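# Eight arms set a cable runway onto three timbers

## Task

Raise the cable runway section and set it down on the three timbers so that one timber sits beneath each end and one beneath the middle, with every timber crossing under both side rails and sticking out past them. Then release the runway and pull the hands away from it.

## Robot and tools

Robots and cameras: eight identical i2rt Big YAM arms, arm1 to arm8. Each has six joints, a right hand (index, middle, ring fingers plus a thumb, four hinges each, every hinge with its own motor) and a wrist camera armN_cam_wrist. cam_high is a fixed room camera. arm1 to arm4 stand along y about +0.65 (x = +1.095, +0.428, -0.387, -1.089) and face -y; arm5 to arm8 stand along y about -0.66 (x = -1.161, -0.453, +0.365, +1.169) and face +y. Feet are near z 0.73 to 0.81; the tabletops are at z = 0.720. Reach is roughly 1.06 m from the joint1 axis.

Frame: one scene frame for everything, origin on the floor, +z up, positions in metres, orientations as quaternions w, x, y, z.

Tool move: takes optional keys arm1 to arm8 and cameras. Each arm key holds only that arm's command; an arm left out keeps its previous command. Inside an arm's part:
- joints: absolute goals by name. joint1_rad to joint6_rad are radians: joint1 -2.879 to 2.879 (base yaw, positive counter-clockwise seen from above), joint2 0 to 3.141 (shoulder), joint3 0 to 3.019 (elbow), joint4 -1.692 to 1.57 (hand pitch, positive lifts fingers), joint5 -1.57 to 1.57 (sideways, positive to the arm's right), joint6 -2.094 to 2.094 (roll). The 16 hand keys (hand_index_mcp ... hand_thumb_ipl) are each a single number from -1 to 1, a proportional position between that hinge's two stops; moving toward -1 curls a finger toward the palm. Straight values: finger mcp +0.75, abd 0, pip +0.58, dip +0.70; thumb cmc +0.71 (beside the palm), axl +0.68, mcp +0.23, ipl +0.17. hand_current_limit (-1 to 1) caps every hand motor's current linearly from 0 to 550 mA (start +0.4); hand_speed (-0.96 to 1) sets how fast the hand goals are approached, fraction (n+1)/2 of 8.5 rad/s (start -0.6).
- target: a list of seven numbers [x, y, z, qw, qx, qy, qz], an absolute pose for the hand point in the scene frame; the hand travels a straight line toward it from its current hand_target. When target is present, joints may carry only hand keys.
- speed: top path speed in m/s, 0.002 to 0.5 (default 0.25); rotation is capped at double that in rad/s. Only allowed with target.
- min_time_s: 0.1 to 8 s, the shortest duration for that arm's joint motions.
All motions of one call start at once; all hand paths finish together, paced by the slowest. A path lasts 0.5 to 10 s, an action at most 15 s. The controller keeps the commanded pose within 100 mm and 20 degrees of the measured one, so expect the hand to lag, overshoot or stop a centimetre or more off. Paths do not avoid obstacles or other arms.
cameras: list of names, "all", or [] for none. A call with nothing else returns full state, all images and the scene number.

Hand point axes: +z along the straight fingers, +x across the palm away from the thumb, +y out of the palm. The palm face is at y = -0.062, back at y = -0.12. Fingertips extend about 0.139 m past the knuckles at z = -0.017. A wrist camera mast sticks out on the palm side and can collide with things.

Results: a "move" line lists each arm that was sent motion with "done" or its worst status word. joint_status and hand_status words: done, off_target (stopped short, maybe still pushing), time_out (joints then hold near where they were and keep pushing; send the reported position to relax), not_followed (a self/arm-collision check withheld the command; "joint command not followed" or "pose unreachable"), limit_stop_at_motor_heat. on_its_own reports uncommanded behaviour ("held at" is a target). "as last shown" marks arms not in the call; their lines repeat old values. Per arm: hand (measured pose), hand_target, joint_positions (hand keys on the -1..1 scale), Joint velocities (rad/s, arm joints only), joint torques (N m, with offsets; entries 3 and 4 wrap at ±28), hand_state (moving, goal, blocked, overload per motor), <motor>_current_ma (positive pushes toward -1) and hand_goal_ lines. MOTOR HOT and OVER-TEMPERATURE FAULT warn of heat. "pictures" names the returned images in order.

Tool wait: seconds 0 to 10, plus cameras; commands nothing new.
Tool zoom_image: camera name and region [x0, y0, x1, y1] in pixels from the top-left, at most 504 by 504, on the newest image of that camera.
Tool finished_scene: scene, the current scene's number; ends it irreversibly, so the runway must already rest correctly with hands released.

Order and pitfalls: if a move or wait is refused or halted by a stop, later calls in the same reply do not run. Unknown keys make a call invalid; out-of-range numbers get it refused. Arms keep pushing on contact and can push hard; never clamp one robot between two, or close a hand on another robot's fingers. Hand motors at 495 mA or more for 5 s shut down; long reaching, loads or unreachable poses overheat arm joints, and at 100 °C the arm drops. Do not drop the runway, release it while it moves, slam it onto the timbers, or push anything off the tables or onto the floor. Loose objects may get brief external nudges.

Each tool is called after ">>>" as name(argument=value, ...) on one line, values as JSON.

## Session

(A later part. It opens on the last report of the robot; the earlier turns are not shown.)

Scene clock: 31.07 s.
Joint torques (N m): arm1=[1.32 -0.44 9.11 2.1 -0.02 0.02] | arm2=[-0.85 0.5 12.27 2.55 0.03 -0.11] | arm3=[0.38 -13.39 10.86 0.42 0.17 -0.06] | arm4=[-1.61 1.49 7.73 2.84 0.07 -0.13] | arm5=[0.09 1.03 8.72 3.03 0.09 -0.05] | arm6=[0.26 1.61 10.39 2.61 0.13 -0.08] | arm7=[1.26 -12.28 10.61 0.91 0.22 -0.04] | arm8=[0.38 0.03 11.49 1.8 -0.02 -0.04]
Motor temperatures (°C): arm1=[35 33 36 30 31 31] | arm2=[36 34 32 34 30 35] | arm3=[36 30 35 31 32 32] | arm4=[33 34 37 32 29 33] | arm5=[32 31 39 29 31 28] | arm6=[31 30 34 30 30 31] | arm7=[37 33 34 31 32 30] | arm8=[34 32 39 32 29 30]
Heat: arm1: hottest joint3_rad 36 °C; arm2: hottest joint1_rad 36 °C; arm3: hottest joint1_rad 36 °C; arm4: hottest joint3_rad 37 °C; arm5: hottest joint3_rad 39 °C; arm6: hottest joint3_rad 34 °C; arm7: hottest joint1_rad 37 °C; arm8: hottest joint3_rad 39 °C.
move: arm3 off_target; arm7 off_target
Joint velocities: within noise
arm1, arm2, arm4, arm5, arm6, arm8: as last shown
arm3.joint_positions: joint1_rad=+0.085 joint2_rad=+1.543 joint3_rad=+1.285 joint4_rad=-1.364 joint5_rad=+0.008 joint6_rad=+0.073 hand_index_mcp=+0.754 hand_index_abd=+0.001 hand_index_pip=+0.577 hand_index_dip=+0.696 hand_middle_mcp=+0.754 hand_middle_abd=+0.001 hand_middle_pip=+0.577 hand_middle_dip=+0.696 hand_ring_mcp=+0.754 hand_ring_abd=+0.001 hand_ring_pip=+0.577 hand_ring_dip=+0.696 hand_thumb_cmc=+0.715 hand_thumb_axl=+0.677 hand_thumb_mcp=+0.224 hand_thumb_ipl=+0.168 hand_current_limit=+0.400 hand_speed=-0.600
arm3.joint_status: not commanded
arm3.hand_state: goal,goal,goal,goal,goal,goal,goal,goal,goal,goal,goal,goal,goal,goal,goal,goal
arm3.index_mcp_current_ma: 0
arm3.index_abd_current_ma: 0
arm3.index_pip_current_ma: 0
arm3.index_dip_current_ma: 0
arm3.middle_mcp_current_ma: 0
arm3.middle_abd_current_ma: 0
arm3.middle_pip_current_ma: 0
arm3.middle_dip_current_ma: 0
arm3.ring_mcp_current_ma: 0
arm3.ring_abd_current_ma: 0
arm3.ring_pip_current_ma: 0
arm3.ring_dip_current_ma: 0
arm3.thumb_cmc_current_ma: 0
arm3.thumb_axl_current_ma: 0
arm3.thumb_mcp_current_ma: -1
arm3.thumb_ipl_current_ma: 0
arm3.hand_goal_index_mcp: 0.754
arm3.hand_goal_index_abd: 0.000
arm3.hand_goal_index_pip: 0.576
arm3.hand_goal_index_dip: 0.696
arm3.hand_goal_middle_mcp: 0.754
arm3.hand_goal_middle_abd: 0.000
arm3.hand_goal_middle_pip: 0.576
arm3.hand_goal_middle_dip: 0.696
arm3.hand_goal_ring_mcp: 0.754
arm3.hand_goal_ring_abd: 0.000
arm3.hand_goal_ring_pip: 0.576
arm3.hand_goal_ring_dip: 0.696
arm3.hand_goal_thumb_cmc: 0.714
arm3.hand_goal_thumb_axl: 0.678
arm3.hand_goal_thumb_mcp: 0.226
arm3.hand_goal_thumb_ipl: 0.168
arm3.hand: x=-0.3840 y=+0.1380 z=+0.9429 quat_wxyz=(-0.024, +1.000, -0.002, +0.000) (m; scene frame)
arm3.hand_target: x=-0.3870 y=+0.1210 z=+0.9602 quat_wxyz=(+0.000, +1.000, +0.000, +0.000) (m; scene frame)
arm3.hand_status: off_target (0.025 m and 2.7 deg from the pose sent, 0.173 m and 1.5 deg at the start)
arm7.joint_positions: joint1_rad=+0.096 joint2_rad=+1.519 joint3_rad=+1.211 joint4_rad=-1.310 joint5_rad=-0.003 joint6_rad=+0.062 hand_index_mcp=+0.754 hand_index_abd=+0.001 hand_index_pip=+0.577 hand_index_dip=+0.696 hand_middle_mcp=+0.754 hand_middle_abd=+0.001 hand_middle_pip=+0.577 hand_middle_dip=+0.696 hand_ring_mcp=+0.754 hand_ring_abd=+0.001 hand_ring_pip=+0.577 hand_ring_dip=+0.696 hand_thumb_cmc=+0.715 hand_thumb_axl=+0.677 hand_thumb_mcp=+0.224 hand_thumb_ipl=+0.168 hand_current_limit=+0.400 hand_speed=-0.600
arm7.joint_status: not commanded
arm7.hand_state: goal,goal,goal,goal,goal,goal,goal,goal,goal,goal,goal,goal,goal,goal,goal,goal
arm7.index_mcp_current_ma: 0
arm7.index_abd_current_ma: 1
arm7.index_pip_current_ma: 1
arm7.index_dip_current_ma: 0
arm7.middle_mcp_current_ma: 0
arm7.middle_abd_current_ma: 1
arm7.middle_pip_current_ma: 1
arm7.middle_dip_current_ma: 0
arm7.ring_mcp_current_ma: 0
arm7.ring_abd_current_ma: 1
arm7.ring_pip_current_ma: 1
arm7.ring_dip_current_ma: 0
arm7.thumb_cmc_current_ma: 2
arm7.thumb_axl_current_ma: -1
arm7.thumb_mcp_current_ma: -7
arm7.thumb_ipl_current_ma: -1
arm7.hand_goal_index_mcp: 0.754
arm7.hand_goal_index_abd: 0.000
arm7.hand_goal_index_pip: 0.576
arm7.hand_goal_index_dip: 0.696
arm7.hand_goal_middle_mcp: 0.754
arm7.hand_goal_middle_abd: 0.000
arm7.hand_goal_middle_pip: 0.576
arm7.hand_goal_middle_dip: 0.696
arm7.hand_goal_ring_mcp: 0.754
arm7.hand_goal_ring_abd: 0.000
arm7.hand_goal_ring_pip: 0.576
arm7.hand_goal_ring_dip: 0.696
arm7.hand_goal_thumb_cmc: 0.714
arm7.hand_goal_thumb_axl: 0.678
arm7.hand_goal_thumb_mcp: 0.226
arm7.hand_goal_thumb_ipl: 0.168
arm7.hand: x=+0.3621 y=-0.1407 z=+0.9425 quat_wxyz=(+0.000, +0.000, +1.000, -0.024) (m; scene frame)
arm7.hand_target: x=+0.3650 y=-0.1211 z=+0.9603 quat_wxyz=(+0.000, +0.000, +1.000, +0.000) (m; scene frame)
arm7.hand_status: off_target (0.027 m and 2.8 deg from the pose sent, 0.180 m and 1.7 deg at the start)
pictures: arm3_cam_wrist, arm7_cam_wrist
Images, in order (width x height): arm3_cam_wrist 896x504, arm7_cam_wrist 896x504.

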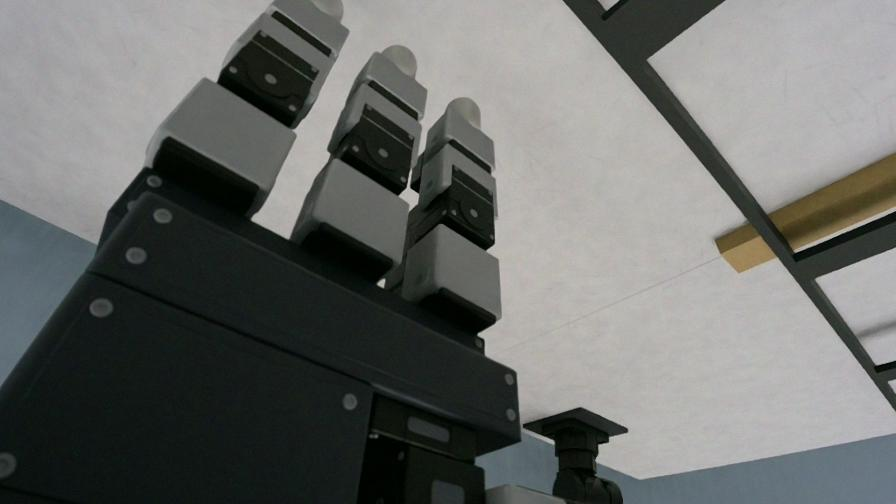

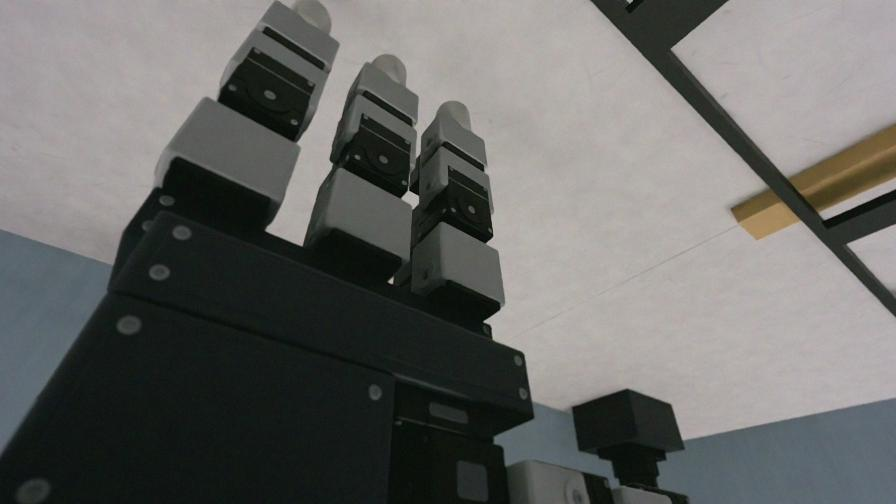

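>>> move(arm7={"joints": {"hand_index_dip": -0.55, "hand_middle_dip": -0.55, "hand_ring_dip": -0.55, "hand_thumb_cmc":-0.57}}, cameras=["arm7_cam_wrist","cam_high"])

>>> zoom_image(camera="arm7_cam_wrist", region=[150, 0, 650, 280])

Scene clock: 53.83 s.
Joint torques (N m): arm1=[0.67 -0.26 9.01 2 0 0.01] | arm2=[-0.79 0.44 12.3 2.54 0.02 -0.14] | arm3=[0.32 -13.27 10.86 0.42 0.17 -0.06] | arm4=[-1.67 1.38 7.75 2.82 0.08 -0.12] | arm5=[-0.26 1.49 8.83 2.8 0.08 -0.08] | arm6=[0.26 1.55 10.4 2.61 0.13 -0.09] | arm7=[1.03 -12.22 10.66 0.99 0.15 -0.03] | arm8=[-0.03 0.44 11.66 2.09 0.04 0.09]
Motor temperatures (°C): arm1=[35 33 37 30 31 31] | arm2=[36 34 34 34 30 35] | arm3=[36 31 37 31 32 32] | arm4=[33 34 39 33 29 33] | arm5=[32 31 42 29 31 28] | arm6=[31 30 36 30 30 30] | arm7=[37 33 37 31 32 30] | arm8=[34 32 42 32 29 30]
Heat: arm1: hottest joint3_rad 37 °C; arm2: hottest joint1_rad 36 °C; arm3: hottest joint3_rad 37 °C; arm4: hottest joint3_rad 39 °C; arm5: hottest joint3_rad 42 °C; arm6: hottest joint3_rad 36 °C; arm7: hottest joint1_rad 37 °C; arm8: hottest joint3_rad 42 °C.
move: arm7 done
Joint velocities: within noise
arm1, arm2, arm3, arm4, arm5, arm6, arm8: as last shown
arm7.joint_positions: joint1_rad=+0.096 joint2_rad=+1.519 joint3_rad=+1.211 joint4_rad=-1.310 joint5_rad=-0.003 joint6_rad=+0.061 hand_index_mcp=+0.754 hand_index_abd=+0.001 hand_index_pip=+0.577 hand_index_dip=-0.546 hand_middle_mcp=+0.754 hand_middle_abd=+0.001 hand_middle_pip=+0.577 hand_middle_dip=-0.546 hand_ring_mcp=+0.754 hand_ring_abd=+0.001 hand_ring_pip=+0.577 hand_ring_dip=-0.547 hand_thumb_cmc=-0.568 hand_thumb_axl=+0.677 hand_thumb_mcp=+0.224 hand_thumb_ipl=+0.168 hand_current_limit=+0.400 hand_speed=-0.600
arm7.joint_status: all done
arm7.hand_state: goal,goal,goal,goal,goal,goal,goal,goal,goal,goal,goal,goal,goal,goal,goal,goal
arm7.index_mcp_current_ma: 0
arm7.index_abd_current_ma: 1
arm7.index_pip_current_ma: 1
arm7.index_dip_current_ma: 8
arm7.middle_mcp_current_ma: 0
arm7.middle_abd_current_ma: 1
arm7.middle_pip_current_ma: 1
arm7.middle_dip_current_ma: 8
arm7.ring_mcp_current_ma: 0
arm7.ring_abd_current_ma: 1
arm7.ring_pip_current_ma: 1
arm7.ring_dip_current_ma: 7
arm7.thumb_cmc_current_ma: 5
arm7.thumb_axl_current_ma: -1
arm7.thumb_mcp_current_ma: -7
arm7.thumb_ipl_current_ma: -1
arm7.hand_goal_index_mcp: 0.754
arm7.hand_goal_index_abd: 0.000
arm7.hand_goal_index_pip: 0.576
arm7.hand_goal_index_dip: -0.550
arm7.hand_goal_middle_mcp: 0.754
arm7.hand_goal_middle_abd: 0.000
arm7.hand_goal_middle_pip: 0.576
arm7.hand_goal_middle_dip: -0.550
arm7.hand_goal_ring_mcp: 0.754
arm7.hand_goal_ring_abd: 0.000
arm7.hand_goal_ring_pip: 0.576
arm7.hand_goal_ring_dip: -0.550
arm7.hand_goal_thumb_cmc: -0.570
arm7.hand_goal_thumb_axl: 0.678
arm7.hand_goal_thumb_mcp: 0.226
arm7.hand_goal_thumb_ipl: 0.168
arm7.hand: x=+0.3620 y=-0.1407 z=+0.9425 quat_wxyz=(+0.000, +0.000, +1.000, -0.024) (m; scene frame)
arm7.hand_target: x=+0.3650 y=-0.1211 z=+0.9603 quat_wxyz=(+0.000, +0.000, +1.000, +0.000) (m; scene frame)
arm7.hand_status: not commanded
pictures: arm7_cam_wrist, cam_high
Images, in order (width x height): arm7_cam_wrist 896x504, cam_high 896x504.

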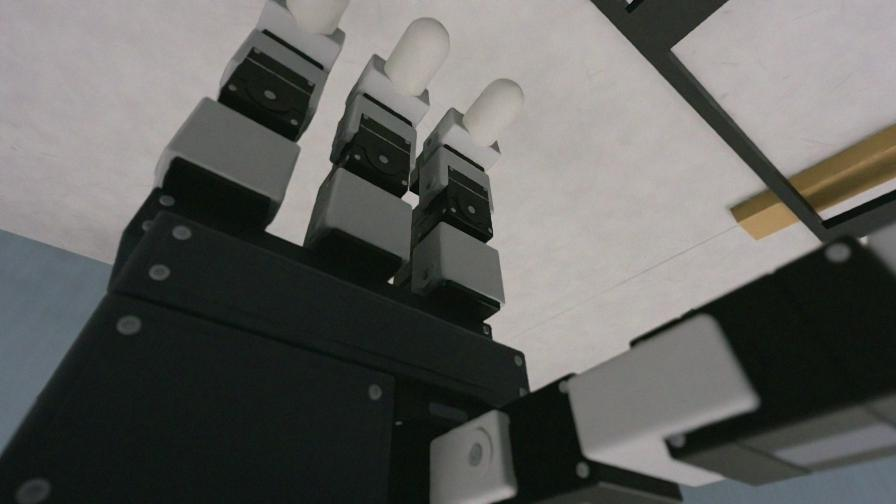

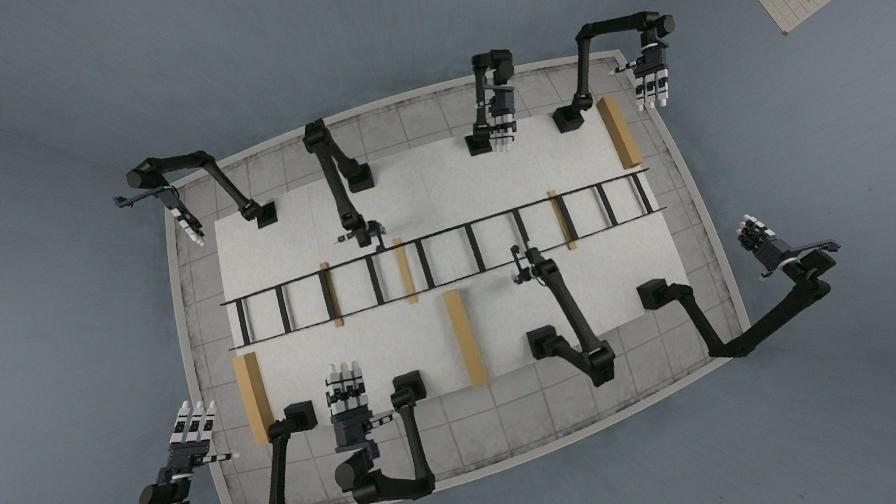

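Scaled by 1.008.

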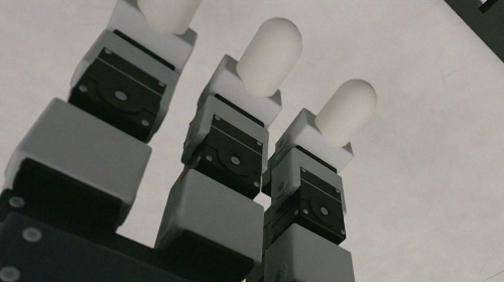

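>>> move(arm3={"target": [-0.57, -0.02, 1.02, 0, 0.7071, 0.7071, 0], "speed": 0.3, "joints": {"hand_index_dip": -0.62, "hand_middle_dip": -0.62, "hand_ring_dip": -0.62}}, cameras=["arm3_cam_wrist","cam_high"])

Scene clock: 63.53 s.
Joint torques (N m): arm1=[0.91 -0.15 8.99 2.04 0.01 0] | arm2=[-0.67 0.26 12.22 2.35 0.09 -0.13] | arm3=[0.79 -22.42 11.49 -0.17 -0.21 -0.06] | arm4=[-1.61 1.38 7.75 2.81 0.08 -0.12] | arm5=[-0.21 1.08 8.9 2.81 0.04 -0.13] | arm6=[0.32 1.61 10.4 2.62 0.13 -0.08] | arm7=[1.2 -12.34 10.7 1.03 0.16 -0.04] | arm8=[0.26 0.97 11.45 1.8 0.01 0.05]
Motor temperatures (°C): arm1=[35 33 38 30 31 31] | arm2=[36 34 35 34 30 35] | arm3=[36 31 38 31 32 32] | arm4=[33 34 40 33 29 33] | arm5=[32 31 43 29 31 28] | arm6=[31 30 36 30 30 30] | arm7=[36 34 38 31 32 30] | arm8=[34 32 43 32 29 30]
Heat: arm1: hottest joint3_rad 38 °C; arm2: hottest joint1_rad 36 °C; arm3: hottest joint3_rad 38 °C; arm4: hottest joint3_rad 40 °C; arm5: hottest joint3_rad 43 °C; arm6: hottest joint3_rad 36 °C; arm7: hottest joint3_rad 38 °C; arm8: hottest joint3_rad 43 °C.
move: arm3 off_target
Joint velocities: within noise
arm1, arm2, arm4, arm5, arm6, arm7, arm8: as last shown
arm3.joint_positions: joint1_rad=-0.366 joint2_rad=+2.181 joint3_rad=+2.405 joint4_rad=-1.673 joint5_rad=-0.006 joint6_rad=-1.920 hand_index_mcp=+0.754 hand_index_abd=+0.001 hand_index_pip=+0.577 hand_index_dip=-0.616 hand_middle_mcp=+0.754 hand_middle_abd=+0.001 hand_middle_pip=+0.577 hand_middle_dip=-0.617 hand_ring_mcp=+0.754 hand_ring_abd=+0.001 hand_ring_pip=+0.577 hand_ring_dip=-0.617 hand_thumb_cmc=+0.715 hand_thumb_axl=+0.677 hand_thumb_mcp=+0.224 hand_thumb_ipl=+0.168 hand_current_limit=+0.400 hand_speed=-0.600
arm3.joint_status: all done
arm3.hand_state: goal,goal,goal,goal,goal,goal,goal,goal,goal,goal,goal,goal,goal,goal,goal,goal
arm3.index_mcp_current_ma: 0
arm3.index_abd_current_ma: 0
arm3.index_pip_current_ma: 0
arm3.index_dip_current_ma: 1
arm3.middle_mcp_current_ma: 0
arm3.middle_abd_current_ma: 0
arm3.middle_pip_current_ma: 0
arm3.middle_dip_current_ma: 1
arm3.ring_mcp_current_ma: 0
arm3.ring_abd_current_ma: 0
arm3.ring_pip_current_ma: 0
arm3.ring_dip_current_ma: 1
arm3.thumb_cmc_current_ma: 0
arm3.thumb_axl_current_ma: 0
arm3.thumb_mcp_current_ma: -1
arm3.thumb_ipl_current_ma: 0
arm3.hand_goal_index_mcp: 0.754
arm3.hand_goal_index_abd: 0.000
arm3.hand_goal_index_pip: 0.576
arm3.hand_goal_index_dip: -0.620
arm3.hand_goal_middle_mcp: 0.754
arm3.hand_goal_middle_abd: 0.000
arm3.hand_goal_middle_pip: 0.576
arm3.hand_goal_middle_dip: -0.620
arm3.hand_goal_ring_mcp: 0.754
arm3.hand_goal_ring_abd: 0.000
arm3.hand_goal_ring_pip: 0.576
arm3.hand_goal_ring_dip: -0.620
arm3.hand_goal_thumb_cmc: 0.714
arm3.hand_goal_thumb_axl: 0.678
arm3.hand_goal_thumb_mcp: 0.226
arm3.hand_goal_thumb_ipl: 0.168
arm3.hand: x=-0.5651 y=-0.0143 z=+1.0199 quat_wxyz=(+0.033, +0.718, +0.694, -0.052) (m; scene frame)
arm3.hand_target: x=-0.5698 y=-0.0192 z=+1.0193 quat_wxyz=(+0.034, +0.714, +0.697, -0.054) (m; scene frame)
arm3.hand_status: off_target (0.008 m and 7.3 deg from the pose sent, 0.256 m and 90.3 deg at the start; a joint's target at an end of its range on 39 of 111 steps)
pictures: arm3_cam_wrist, cam_high
Images, in order (width x height): arm3_cam_wrist 896x504, cam_high 896x504.

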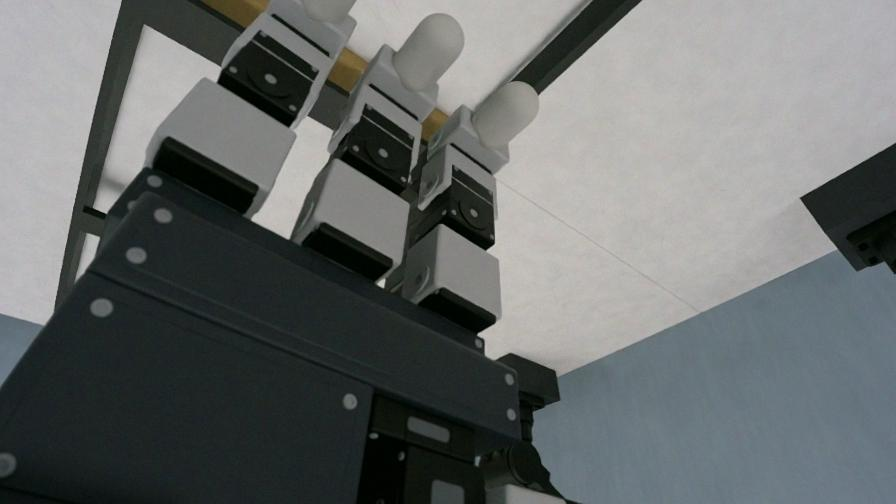

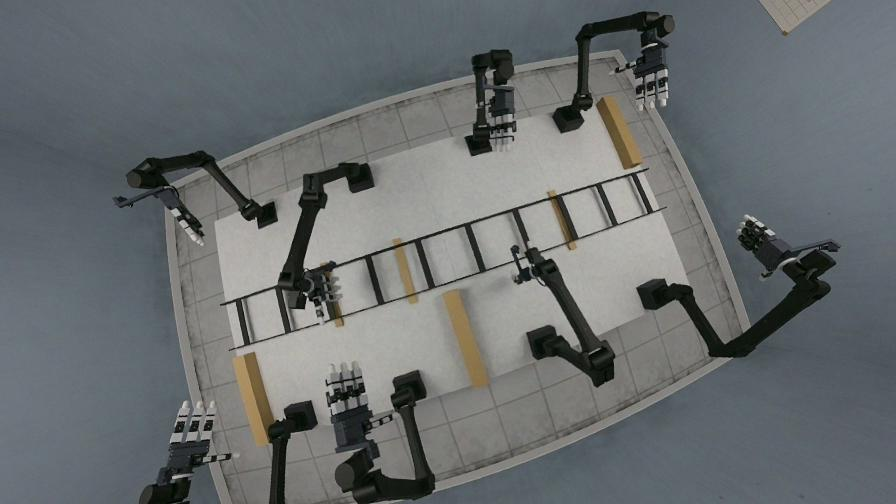

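>>> move(arm3={"target": [-0.56, -0.035, 0.90, 0, 0.7071, 0.7071, 0], "speed": 0.2}, cameras=["arm3_cam_wrist"])

Scene clock: 66.37 s.
Joint torques (N m): arm1=[0.97 -0.38 9.03 2.02 0.01 0.01] | arm2=[-0.67 0.03 12.08 2.52 0.08 -0.12] | arm3=[1.73 -25.29 10.03 0.18 0.02 -0.07] | arm4=[-1.67 1.38 7.75 2.82 0.07 -0.12] | arm5=[-0.91 1.49 8.62 3 0.11 -0.11] | arm6=[0.32 1.67 10.4 2.61 0.13 -0.08] | arm7=[1.2 -12.51 10.7 0.99 0.16 -0.04] | arm8=[0.73 0.38 11.4 1.84 0.02 -0.01]
Motor temperatures (°C): arm1=[35 33 38 30 31 31] | arm2=[36 34 35 34 30 35] | arm3=[36 32 38 31 32 32] | arm4=[33 34 40 33 29 33] | arm5=[32 31 43 29 31 28] | arm6=[31 30 36 30 30 30] | arm7=[36 34 38 31 32 30] | arm8=[34 32 43 32 29 29]
Heat: arm1: hottest joint3_rad 38 °C; arm2: hottest joint1_rad 36 °C; arm3: hottest joint3_rad 38 °C; arm4: hottest joint3_rad 40 °C; arm5: hottest joint3_rad 43 °C; arm6: hottest joint3_rad 36 °C; arm7: hottest joint3_rad 38 °C; arm8: hottest joint3_rad 43 °C.
move: arm3 done
Joint velocities: within noise
arm1, arm2, arm4, arm5, arm6, arm7, arm8: as last shown
arm3.joint_positions: joint1_rad=-0.352 joint2_rad=+2.336 joint3_rad=+2.360 joint4_rad=-1.614 joint5_rad=+0.008 joint6_rad=-1.921 hand_index_mcp=+0.754 hand_index_abd=+0.001 hand_index_pip=+0.577 hand_index_dip=-0.616 hand_middle_mcp=+0.754 hand_middle_abd=+0.001 hand_middle_pip=+0.577 hand_middle_dip=-0.617 hand_ring_mcp=+0.754 hand_ring_abd=+0.001 hand_ring_pip=+0.577 hand_ring_dip=-0.617 hand_thumb_cmc=+0.715 hand_thumb_axl=+0.677 hand_thumb_mcp=+0.224 hand_thumb_ipl=+0.168 hand_current_limit=+0.400 hand_speed=-0.600
arm3.joint_status: not commanded
arm3.hand_state: goal,goal,goal,goal,goal,goal,goal,goal,goal,goal,goal,goal,goal,goal,goal,goal
arm3.index_mcp_current_ma: 0
arm3.index_abd_current_ma: 0
arm3.index_pip_current_ma: 0
arm3.index_dip_current_ma: 1
arm3.middle_mcp_current_ma: 0
arm3.middle_abd_current_ma: 0
arm3.middle_pip_current_ma: 0
arm3.middle_dip_current_ma: 1
arm3.ring_mcp_current_ma: 0
arm3.ring_abd_current_ma: 0
arm3.ring_pip_current_ma: 0
arm3.ring_dip_current_ma: 1
arm3.thumb_cmc_current_ma: 0
arm3.thumb_axl_current_ma: 0
arm3.thumb_mcp_current_ma: -1
arm3.thumb_ipl_current_ma: 0
arm3.hand_goal_index_mcp: 0.754
arm3.hand_goal_index_abd: 0.000
arm3.hand_goal_index_pip: 0.576
arm3.hand_goal_index_dip: -0.620
arm3.hand_goal_middle_mcp: 0.754
arm3.hand_goal_middle_abd: 0.000
arm3.hand_goal_middle_pip: 0.576
arm3.hand_goal_middle_dip: -0.620
arm3.hand_goal_ring_mcp: 0.754
arm3.hand_goal_ring_abd: 0.000
arm3.hand_goal_ring_pip: 0.576
arm3.hand_goal_ring_dip: -0.620
arm3.hand_goal_thumb_cmc: 0.714
arm3.hand_goal_thumb_axl: 0.678
arm3.hand_goal_thumb_mcp: 0.226
arm3.hand_goal_thumb_ipl: 0.168
arm3.hand: x=-0.5612 y=-0.0283 z=+0.8966 quat_wxyz=(-0.003, +0.713, +0.701, +0.010) (m; scene frame)
arm3.hand_target: x=-0.5599 y=-0.0349 z=+0.9000 quat_wxyz=(+0.000, +0.707, +0.707, +0.000) (m; scene frame)
arm3.hand_status: done (0.008 m and 1.6 deg from the pose sent, 0.122 m and 7.3 deg at the start)
pictures: arm3_cam_wrist
Images, in order (width x height): arm3_cam_wrist 896x504.

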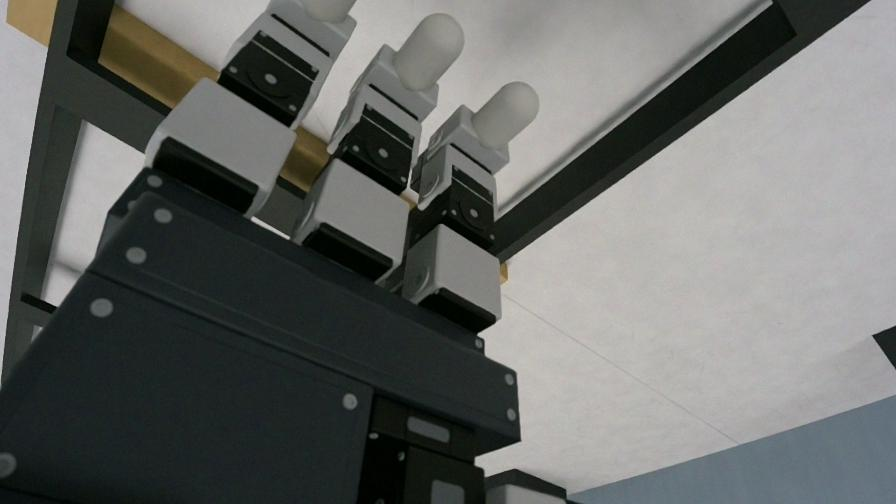

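>>> zoom_image(camera="arm3_cam_wrist", region=[480, 0, 896, 300])

>>> zoom_image(camera="arm3_cam_wrist", region=[0, 0, 350, 340])

Scaled by 1.212.

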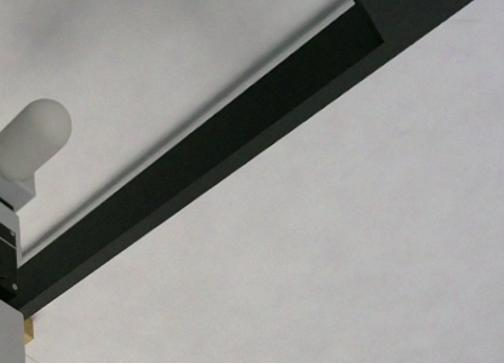

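Scaled by 1.440.

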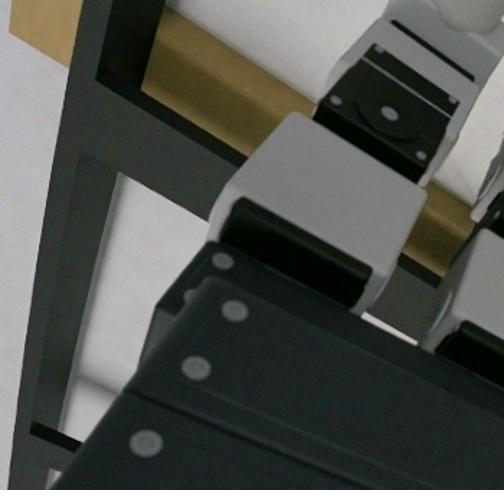

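>>> move(arm7={"target": [0.365, -0.19, 0.86, 0, 0, 1, 0], "speed": 0.2, "joints": {"hand_index_dip": -0.61, "hand_middle_dip": -0.61, "hand_ring_dip": -0.61, "hand_thumb_cmc":0.714}}, arm3={"target": [-0.56, -0.035, 1.0, 0, 0.7071, 0.7071, 0], "speed": 0.2}, cameras=["arm7_cam_wrist"])

Scene clock: 77.77 s.
Joint torques (N m): arm1=[0.85 0.15 9.05 2.09 0.03 0.03] | arm2=[-0.56 -0.15 12.36 2.45 0.01 -0.13] | arm3=[1.49 -24.18 11.07 -0.03 -0.25 0.1] | arm4=[-1.61 1.38 7.72 2.81 0.07 -0.12] | arm5=[-0.56 1.85 8.72 2.92 0.11 -0.13] | arm6=[0.32 1.67 10.39 2.62 0.13 -0.09] | arm7=[1.9 -11.87 5.91 1.06 0.2 0.07] | arm8=[0.62 0.85 11.37 2.17 -0.03 0.04]
Motor temperatures (°C): arm1=[35 33 39 30 31 31] | arm2=[36 34 36 34 30 34] | arm3=[36 34 39 31 32 32] | arm4=[33 34 41 33 29 33] | arm5=[32 31 44 29 31 28] | arm6=[31 30 37 30 30 30] | arm7=[36 34 39 31 32 30] | arm8=[34 32 44 32 29 29]
Heat: arm1: hottest joint3_rad 39 °C; arm2: hottest joint1_rad 36 °C; arm3: hottest joint3_rad 39 °C; arm4: hottest joint3_rad 41 °C; arm5: hottest joint3_rad 44 °C; arm6: hottest joint3_rad 37 °C; arm7: hottest joint3_rad 39 °C; arm8: hottest joint3_rad 44 °C.
move: arm3 off_target; arm7 done
Joint velocities: within noise
arm1, arm2, arm4, arm5, arm6, arm8: as last shown
arm3.joint_positions: joint1_rad=-0.352 joint2_rad=+2.244 joint3_rad=+2.447 joint4_rad=-1.675 joint5_rad=+0.000 joint6_rad=-1.921 hand_index_mcp=+0.754 hand_index_abd=+0.001 hand_index_pip=+0.577 hand_index_dip=-0.616 hand_middle_mcp=+0.754 hand_middle_abd=+0.001 hand_middle_pip=+0.577 hand_middle_dip=-0.617 hand_ring_mcp=+0.754 hand_ring_abd=+0.001 hand_ring_pip=+0.577 hand_ring_dip=-0.617 hand_thumb_cmc=+0.715 hand_thumb_axl=+0.677 hand_thumb_mcp=+0.224 hand_thumb_ipl=+0.168 hand_current_limit=+0.400 hand_speed=-0.600
arm3.joint_status: not commanded
arm3.hand_state: goal,goal,goal,goal,goal,goal,goal,goal,goal,goal,goal,goal,goal,goal,goal,goal
arm3.index_mcp_current_ma: 0
arm3.index_abd_current_ma: 0
arm3.index_pip_current_ma: 0
arm3.index_dip_current_ma: 1
arm3.middle_mcp_current_ma: 0
arm3.middle_abd_current_ma: 0
arm3.middle_pip_current_ma: 0
arm3.middle_dip_current_ma: 1
arm3.ring_mcp_current_ma: 0
arm3.ring_abd_current_ma: 0
arm3.ring_pip_current_ma: 0
arm3.ring_dip_current_ma: 1
arm3.thumb_cmc_current_ma: 0
arm3.thumb_axl_current_ma: 0
arm3.thumb_mcp_current_ma: -1
arm3.thumb_ipl_current_ma: 0
arm3.hand_goal_index_mcp: 0.754
arm3.hand_goal_index_abd: 0.000
arm3.hand_goal_index_pip: 0.576
arm3.hand_goal_index_dip: -0.620
arm3.hand_goal_middle_mcp: 0.754
arm3.hand_goal_middle_abd: 0.000
arm3.hand_goal_middle_pip: 0.576
arm3.hand_goal_middle_dip: -0.620
arm3.hand_goal_ring_mcp: 0.754
arm3.hand_goal_ring_abd: 0.000
arm3.hand_goal_ring_pip: 0.576
arm3.hand_goal_ring_dip: -0.620
arm3.hand_goal_thumb_cmc: 0.714
arm3.hand_goal_thumb_axl: 0.678
arm3.hand_goal_thumb_mcp: 0.226
arm3.hand_goal_thumb_ipl: 0.168
arm3.hand: x=-0.5606 y=-0.0281 z=+0.9933 quat_wxyz=(+0.026, +0.713, +0.700, -0.042) (m; scene frame)
arm3.hand_target: x=-0.5596 y=-0.0341 z=+0.9995 quat_wxyz=(+0.031, +0.713, +0.698, -0.048) (m; scene frame)
arm3.hand_status: off_target (0.010 m and 5.7 deg from the pose sent, 0.104 m and 1.6 deg at the start; a joint's target at an end of its range on 37 of 44 steps)
arm7.joint_positions: joint1_rad=+0.096 joint2_rad=+1.476 joint3_rad=+0.909 joint4_rad=-1.015 joint5_rad=-0.003 joint6_rad=+0.061 hand_index_mcp=+0.754 hand_index_abd=+0.001 hand_index_pip=+0.577 hand_index_dip=-0.606 hand_middle_mcp=+0.754 hand_middle_abd=+0.001 hand_middle_pip=+0.577 hand_middle_dip=-0.606 hand_ring_mcp=+0.754 hand_ring_abd=+0.001 hand_ring_pip=+0.577 hand_ring_dip=-0.607 hand_thumb_cmc=+0.711 hand_thumb_axl=+0.677 hand_thumb_mcp=+0.224 hand_thumb_ipl=+0.168 hand_current_limit=+0.400 hand_speed=-0.600
arm7.joint_status: all done
arm7.hand_state: goal,goal,goal,goal,goal,goal,goal,goal,goal,goal,goal,goal,goal,goal,goal,goal
arm7.index_mcp_current_ma: -1
arm7.index_abd_current_ma: 1
arm7.index_pip_current_ma: 1
arm7.index_dip_current_ma: 8
arm7.middle_mcp_current_ma: -1
arm7.middle_abd_current_ma: 1
arm7.middle_pip_current_ma: 1
arm7.middle_dip_current_ma: 8
arm7.ring_mcp_current_ma: 0
arm7.ring_abd_current_ma: 1
arm7.ring_pip_current_ma: 1
arm7.ring_dip_current_ma: 7
arm7.thumb_cmc_current_ma: -8
arm7.thumb_axl_current_ma: -1
arm7.thumb_mcp_current_ma: -7
arm7.thumb_ipl_current_ma: -1
arm7.hand_goal_index_mcp: 0.754
arm7.hand_goal_index_abd: 0.000
arm7.hand_goal_index_pip: 0.576
arm7.hand_goal_index_dip: -0.610
arm7.hand_goal_middle_mcp: 0.754
arm7.hand_goal_middle_abd: 0.000
arm7.hand_goal_middle_pip: 0.576
arm7.hand_goal_middle_dip: -0.610
arm7.hand_goal_ring_mcp: 0.754
arm7.hand_goal_ring_abd: 0.000
arm7.hand_goal_ring_pip: 0.576
arm7.hand_goal_ring_dip: -0.610
arm7.hand_goal_thumb_cmc: 0.714
arm7.hand_goal_thumb_axl: 0.678
arm7.hand_goal_thumb_mcp: 0.226
arm7.hand_goal_thumb_ipl: 0.168
arm7.hand: x=+0.3650 y=-0.1900 z=+0.8575 quat_wxyz=(-0.001, +0.000, +1.000, -0.007) (m; scene frame)
arm7.hand_target: x=+0.3649 y=-0.1899 z=+0.8601 quat_wxyz=(+0.000, +0.000, +1.000, +0.000) (m; scene frame)
arm7.hand_status: done (0.003 m and 0.8 deg from the pose sent, 0.096 m and 2.8 deg at the start)
pictures: arm7_cam_wrist
Images, in order (width x height): arm7_cam_wrist 896x504.

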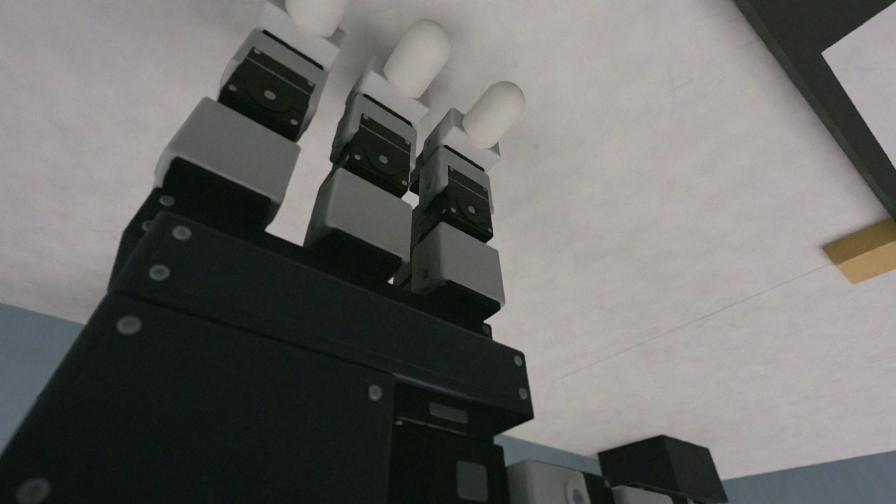

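>>> zoom_image(camera="arm7_cam_wrist", region=[776, 160, 896, 300])

>>> move(arm7={"target": [0.365, -0.19, 0.815, 0, 0, 1, 0], "speed": 0.1}, cameras=["arm7_cam_wrist"])

>>> zoom_image(camera="arm7_cam_wrist", region=[250, 0, 600, 200])

Scaled by 3.600.

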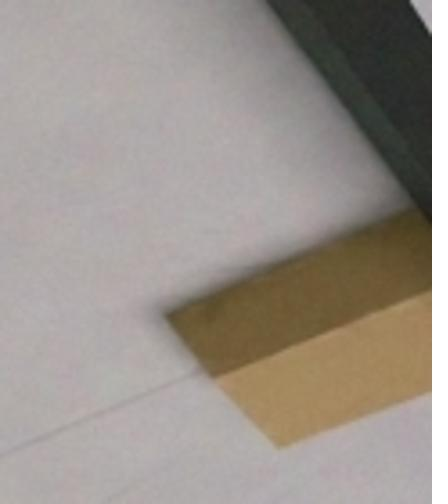

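Scene clock: 79.37 s.
Joint torques (N m): arm1=[0.79 -0.15 9.07 1.96 -0.01 0.02] | arm2=[-0.15 -0.32 12.31 2.43 0.09 -0.1] | arm3=[1.26 -24.23 11.07 -0.13 -0.25 0.1] | arm4=[-1.67 1.44 7.73 2.81 0.07 -0.13] | arm5=[-0.73 1.08 8.61 2.84 0.1 -0.1] | arm6=[0.21 1.61 10.39 2.61 0.13 -0.08] | arm7=[1.9 -9.82 5.71 1.16 0.21 0.07] | arm8=[0.5 0.91 11.22 1.85 0.01 0.1]
Motor temperatures (°C): arm1=[35 33 39 30 31 31] | arm2=[36 34 36 34 30 34] | arm3=[36 34 39 31 32 32] | arm4=[33 34 41 33 29 33] | arm5=[32 31 44 29 31 28] | arm6=[31 30 37 30 30 30] | arm7=[36 34 39 31 32 30] | arm8=[34 32 44 32 29 29]
Heat: arm1: hottest joint3_rad 39 °C; arm2: hottest joint1_rad 36 °C; arm3: hottest joint3_rad 39 °C; arm4: hottest joint3_rad 41 °C; arm5: hottest joint3_rad 44 °C; arm6: hottest joint3_rad 37 °C; arm7: hottest joint3_rad 39 °C; arm8: hottest joint3_rad 44 °C.
move: arm7 done
Joint velocities: within noise
arm1, arm2, arm3, arm4, arm5, arm6, arm8: as last shown
arm7.joint_positions: joint1_rad=+0.096 joint2_rad=+1.530 joint3_rad=+0.851 joint4_rad=-0.882 joint5_rad=-0.003 joint6_rad=+0.061 hand_index_mcp=+0.754 hand_index_abd=+0.001 hand_index_pip=+0.577 hand_index_dip=-0.606 hand_middle_mcp=+0.754 hand_middle_abd=+0.001 hand_middle_pip=+0.577 hand_middle_dip=-0.606 hand_ring_mcp=+0.754 hand_ring_abd=+0.001 hand_ring_pip=+0.577 hand_ring_dip=-0.607 hand_thumb_cmc=+0.711 hand_thumb_axl=+0.677 hand_thumb_mcp=+0.224 hand_thumb_ipl=+0.168 hand_current_limit=+0.400 hand_speed=-0.600
arm7.joint_status: not commanded
arm7.hand_state: goal,goal,goal,goal,goal,goal,goal,goal,goal,goal,goal,goal,goal,goal,goal,goal
arm7.index_mcp_current_ma: -1
arm7.index_abd_current_ma: 1
arm7.index_pip_current_ma: 1
arm7.index_dip_current_ma: 8
arm7.middle_mcp_current_ma: -1
arm7.middle_abd_current_ma: 1
arm7.middle_pip_current_ma: 1
arm7.middle_dip_current_ma: 8
arm7.ring_mcp_current_ma: 0
arm7.ring_abd_current_ma: 1
arm7.ring_pip_current_ma: 1
arm7.ring_dip_current_ma: 7
arm7.thumb_cmc_current_ma: -7
arm7.thumb_axl_current_ma: -1
arm7.thumb_mcp_current_ma: -7
arm7.thumb_ipl_current_ma: -1
arm7.hand_goal_index_mcp: 0.754
arm7.hand_goal_index_abd: 0.000
arm7.hand_goal_index_pip: 0.576
arm7.hand_goal_index_dip: -0.610
arm7.hand_goal_middle_mcp: 0.754
arm7.hand_goal_middle_abd: 0.000
arm7.hand_goal_middle_pip: 0.576
arm7.hand_goal_middle_dip: -0.610
arm7.hand_goal_ring_mcp: 0.754
arm7.hand_goal_ring_abd: 0.000
arm7.hand_goal_ring_pip: 0.576
arm7.hand_goal_ring_dip: -0.610
arm7.hand_goal_thumb_cmc: 0.714
arm7.hand_goal_thumb_axl: 0.678
arm7.hand_goal_thumb_mcp: 0.226
arm7.hand_goal_thumb_ipl: 0.168
arm7.hand: x=+0.3650 y=-0.1891 z=+0.8224 quat_wxyz=(-0.002, +0.000, +1.000, +0.004) (m; scene frame)
arm7.hand_target: x=+0.3649 y=-0.1902 z=+0.8150 quat_wxyz=(+0.000, +0.000, +1.000, +0.000) (m; scene frame)
arm7.hand_status: done (0.007 m and 0.5 deg from the pose sent, 0.042 m and 0.8 deg at the start)
pictures: arm7_cam_wrist
Images, in order (width x height): arm7_cam_wrist 896x504.

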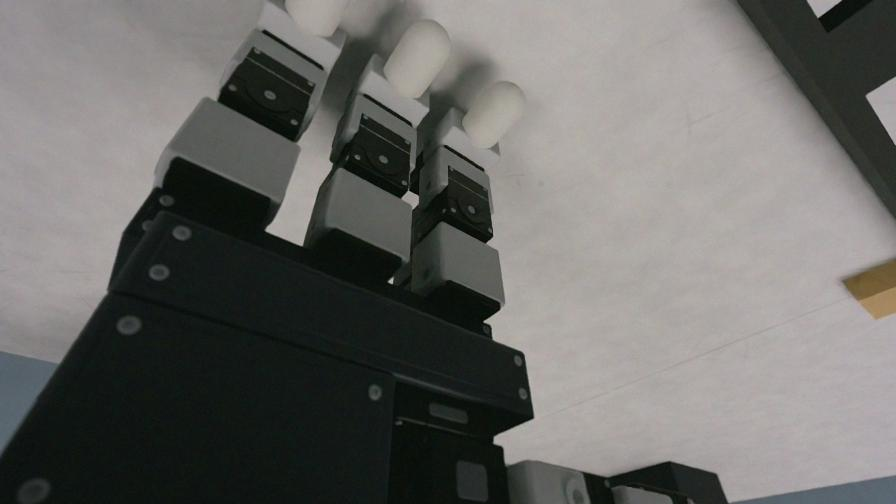

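Scaled by 1.440.

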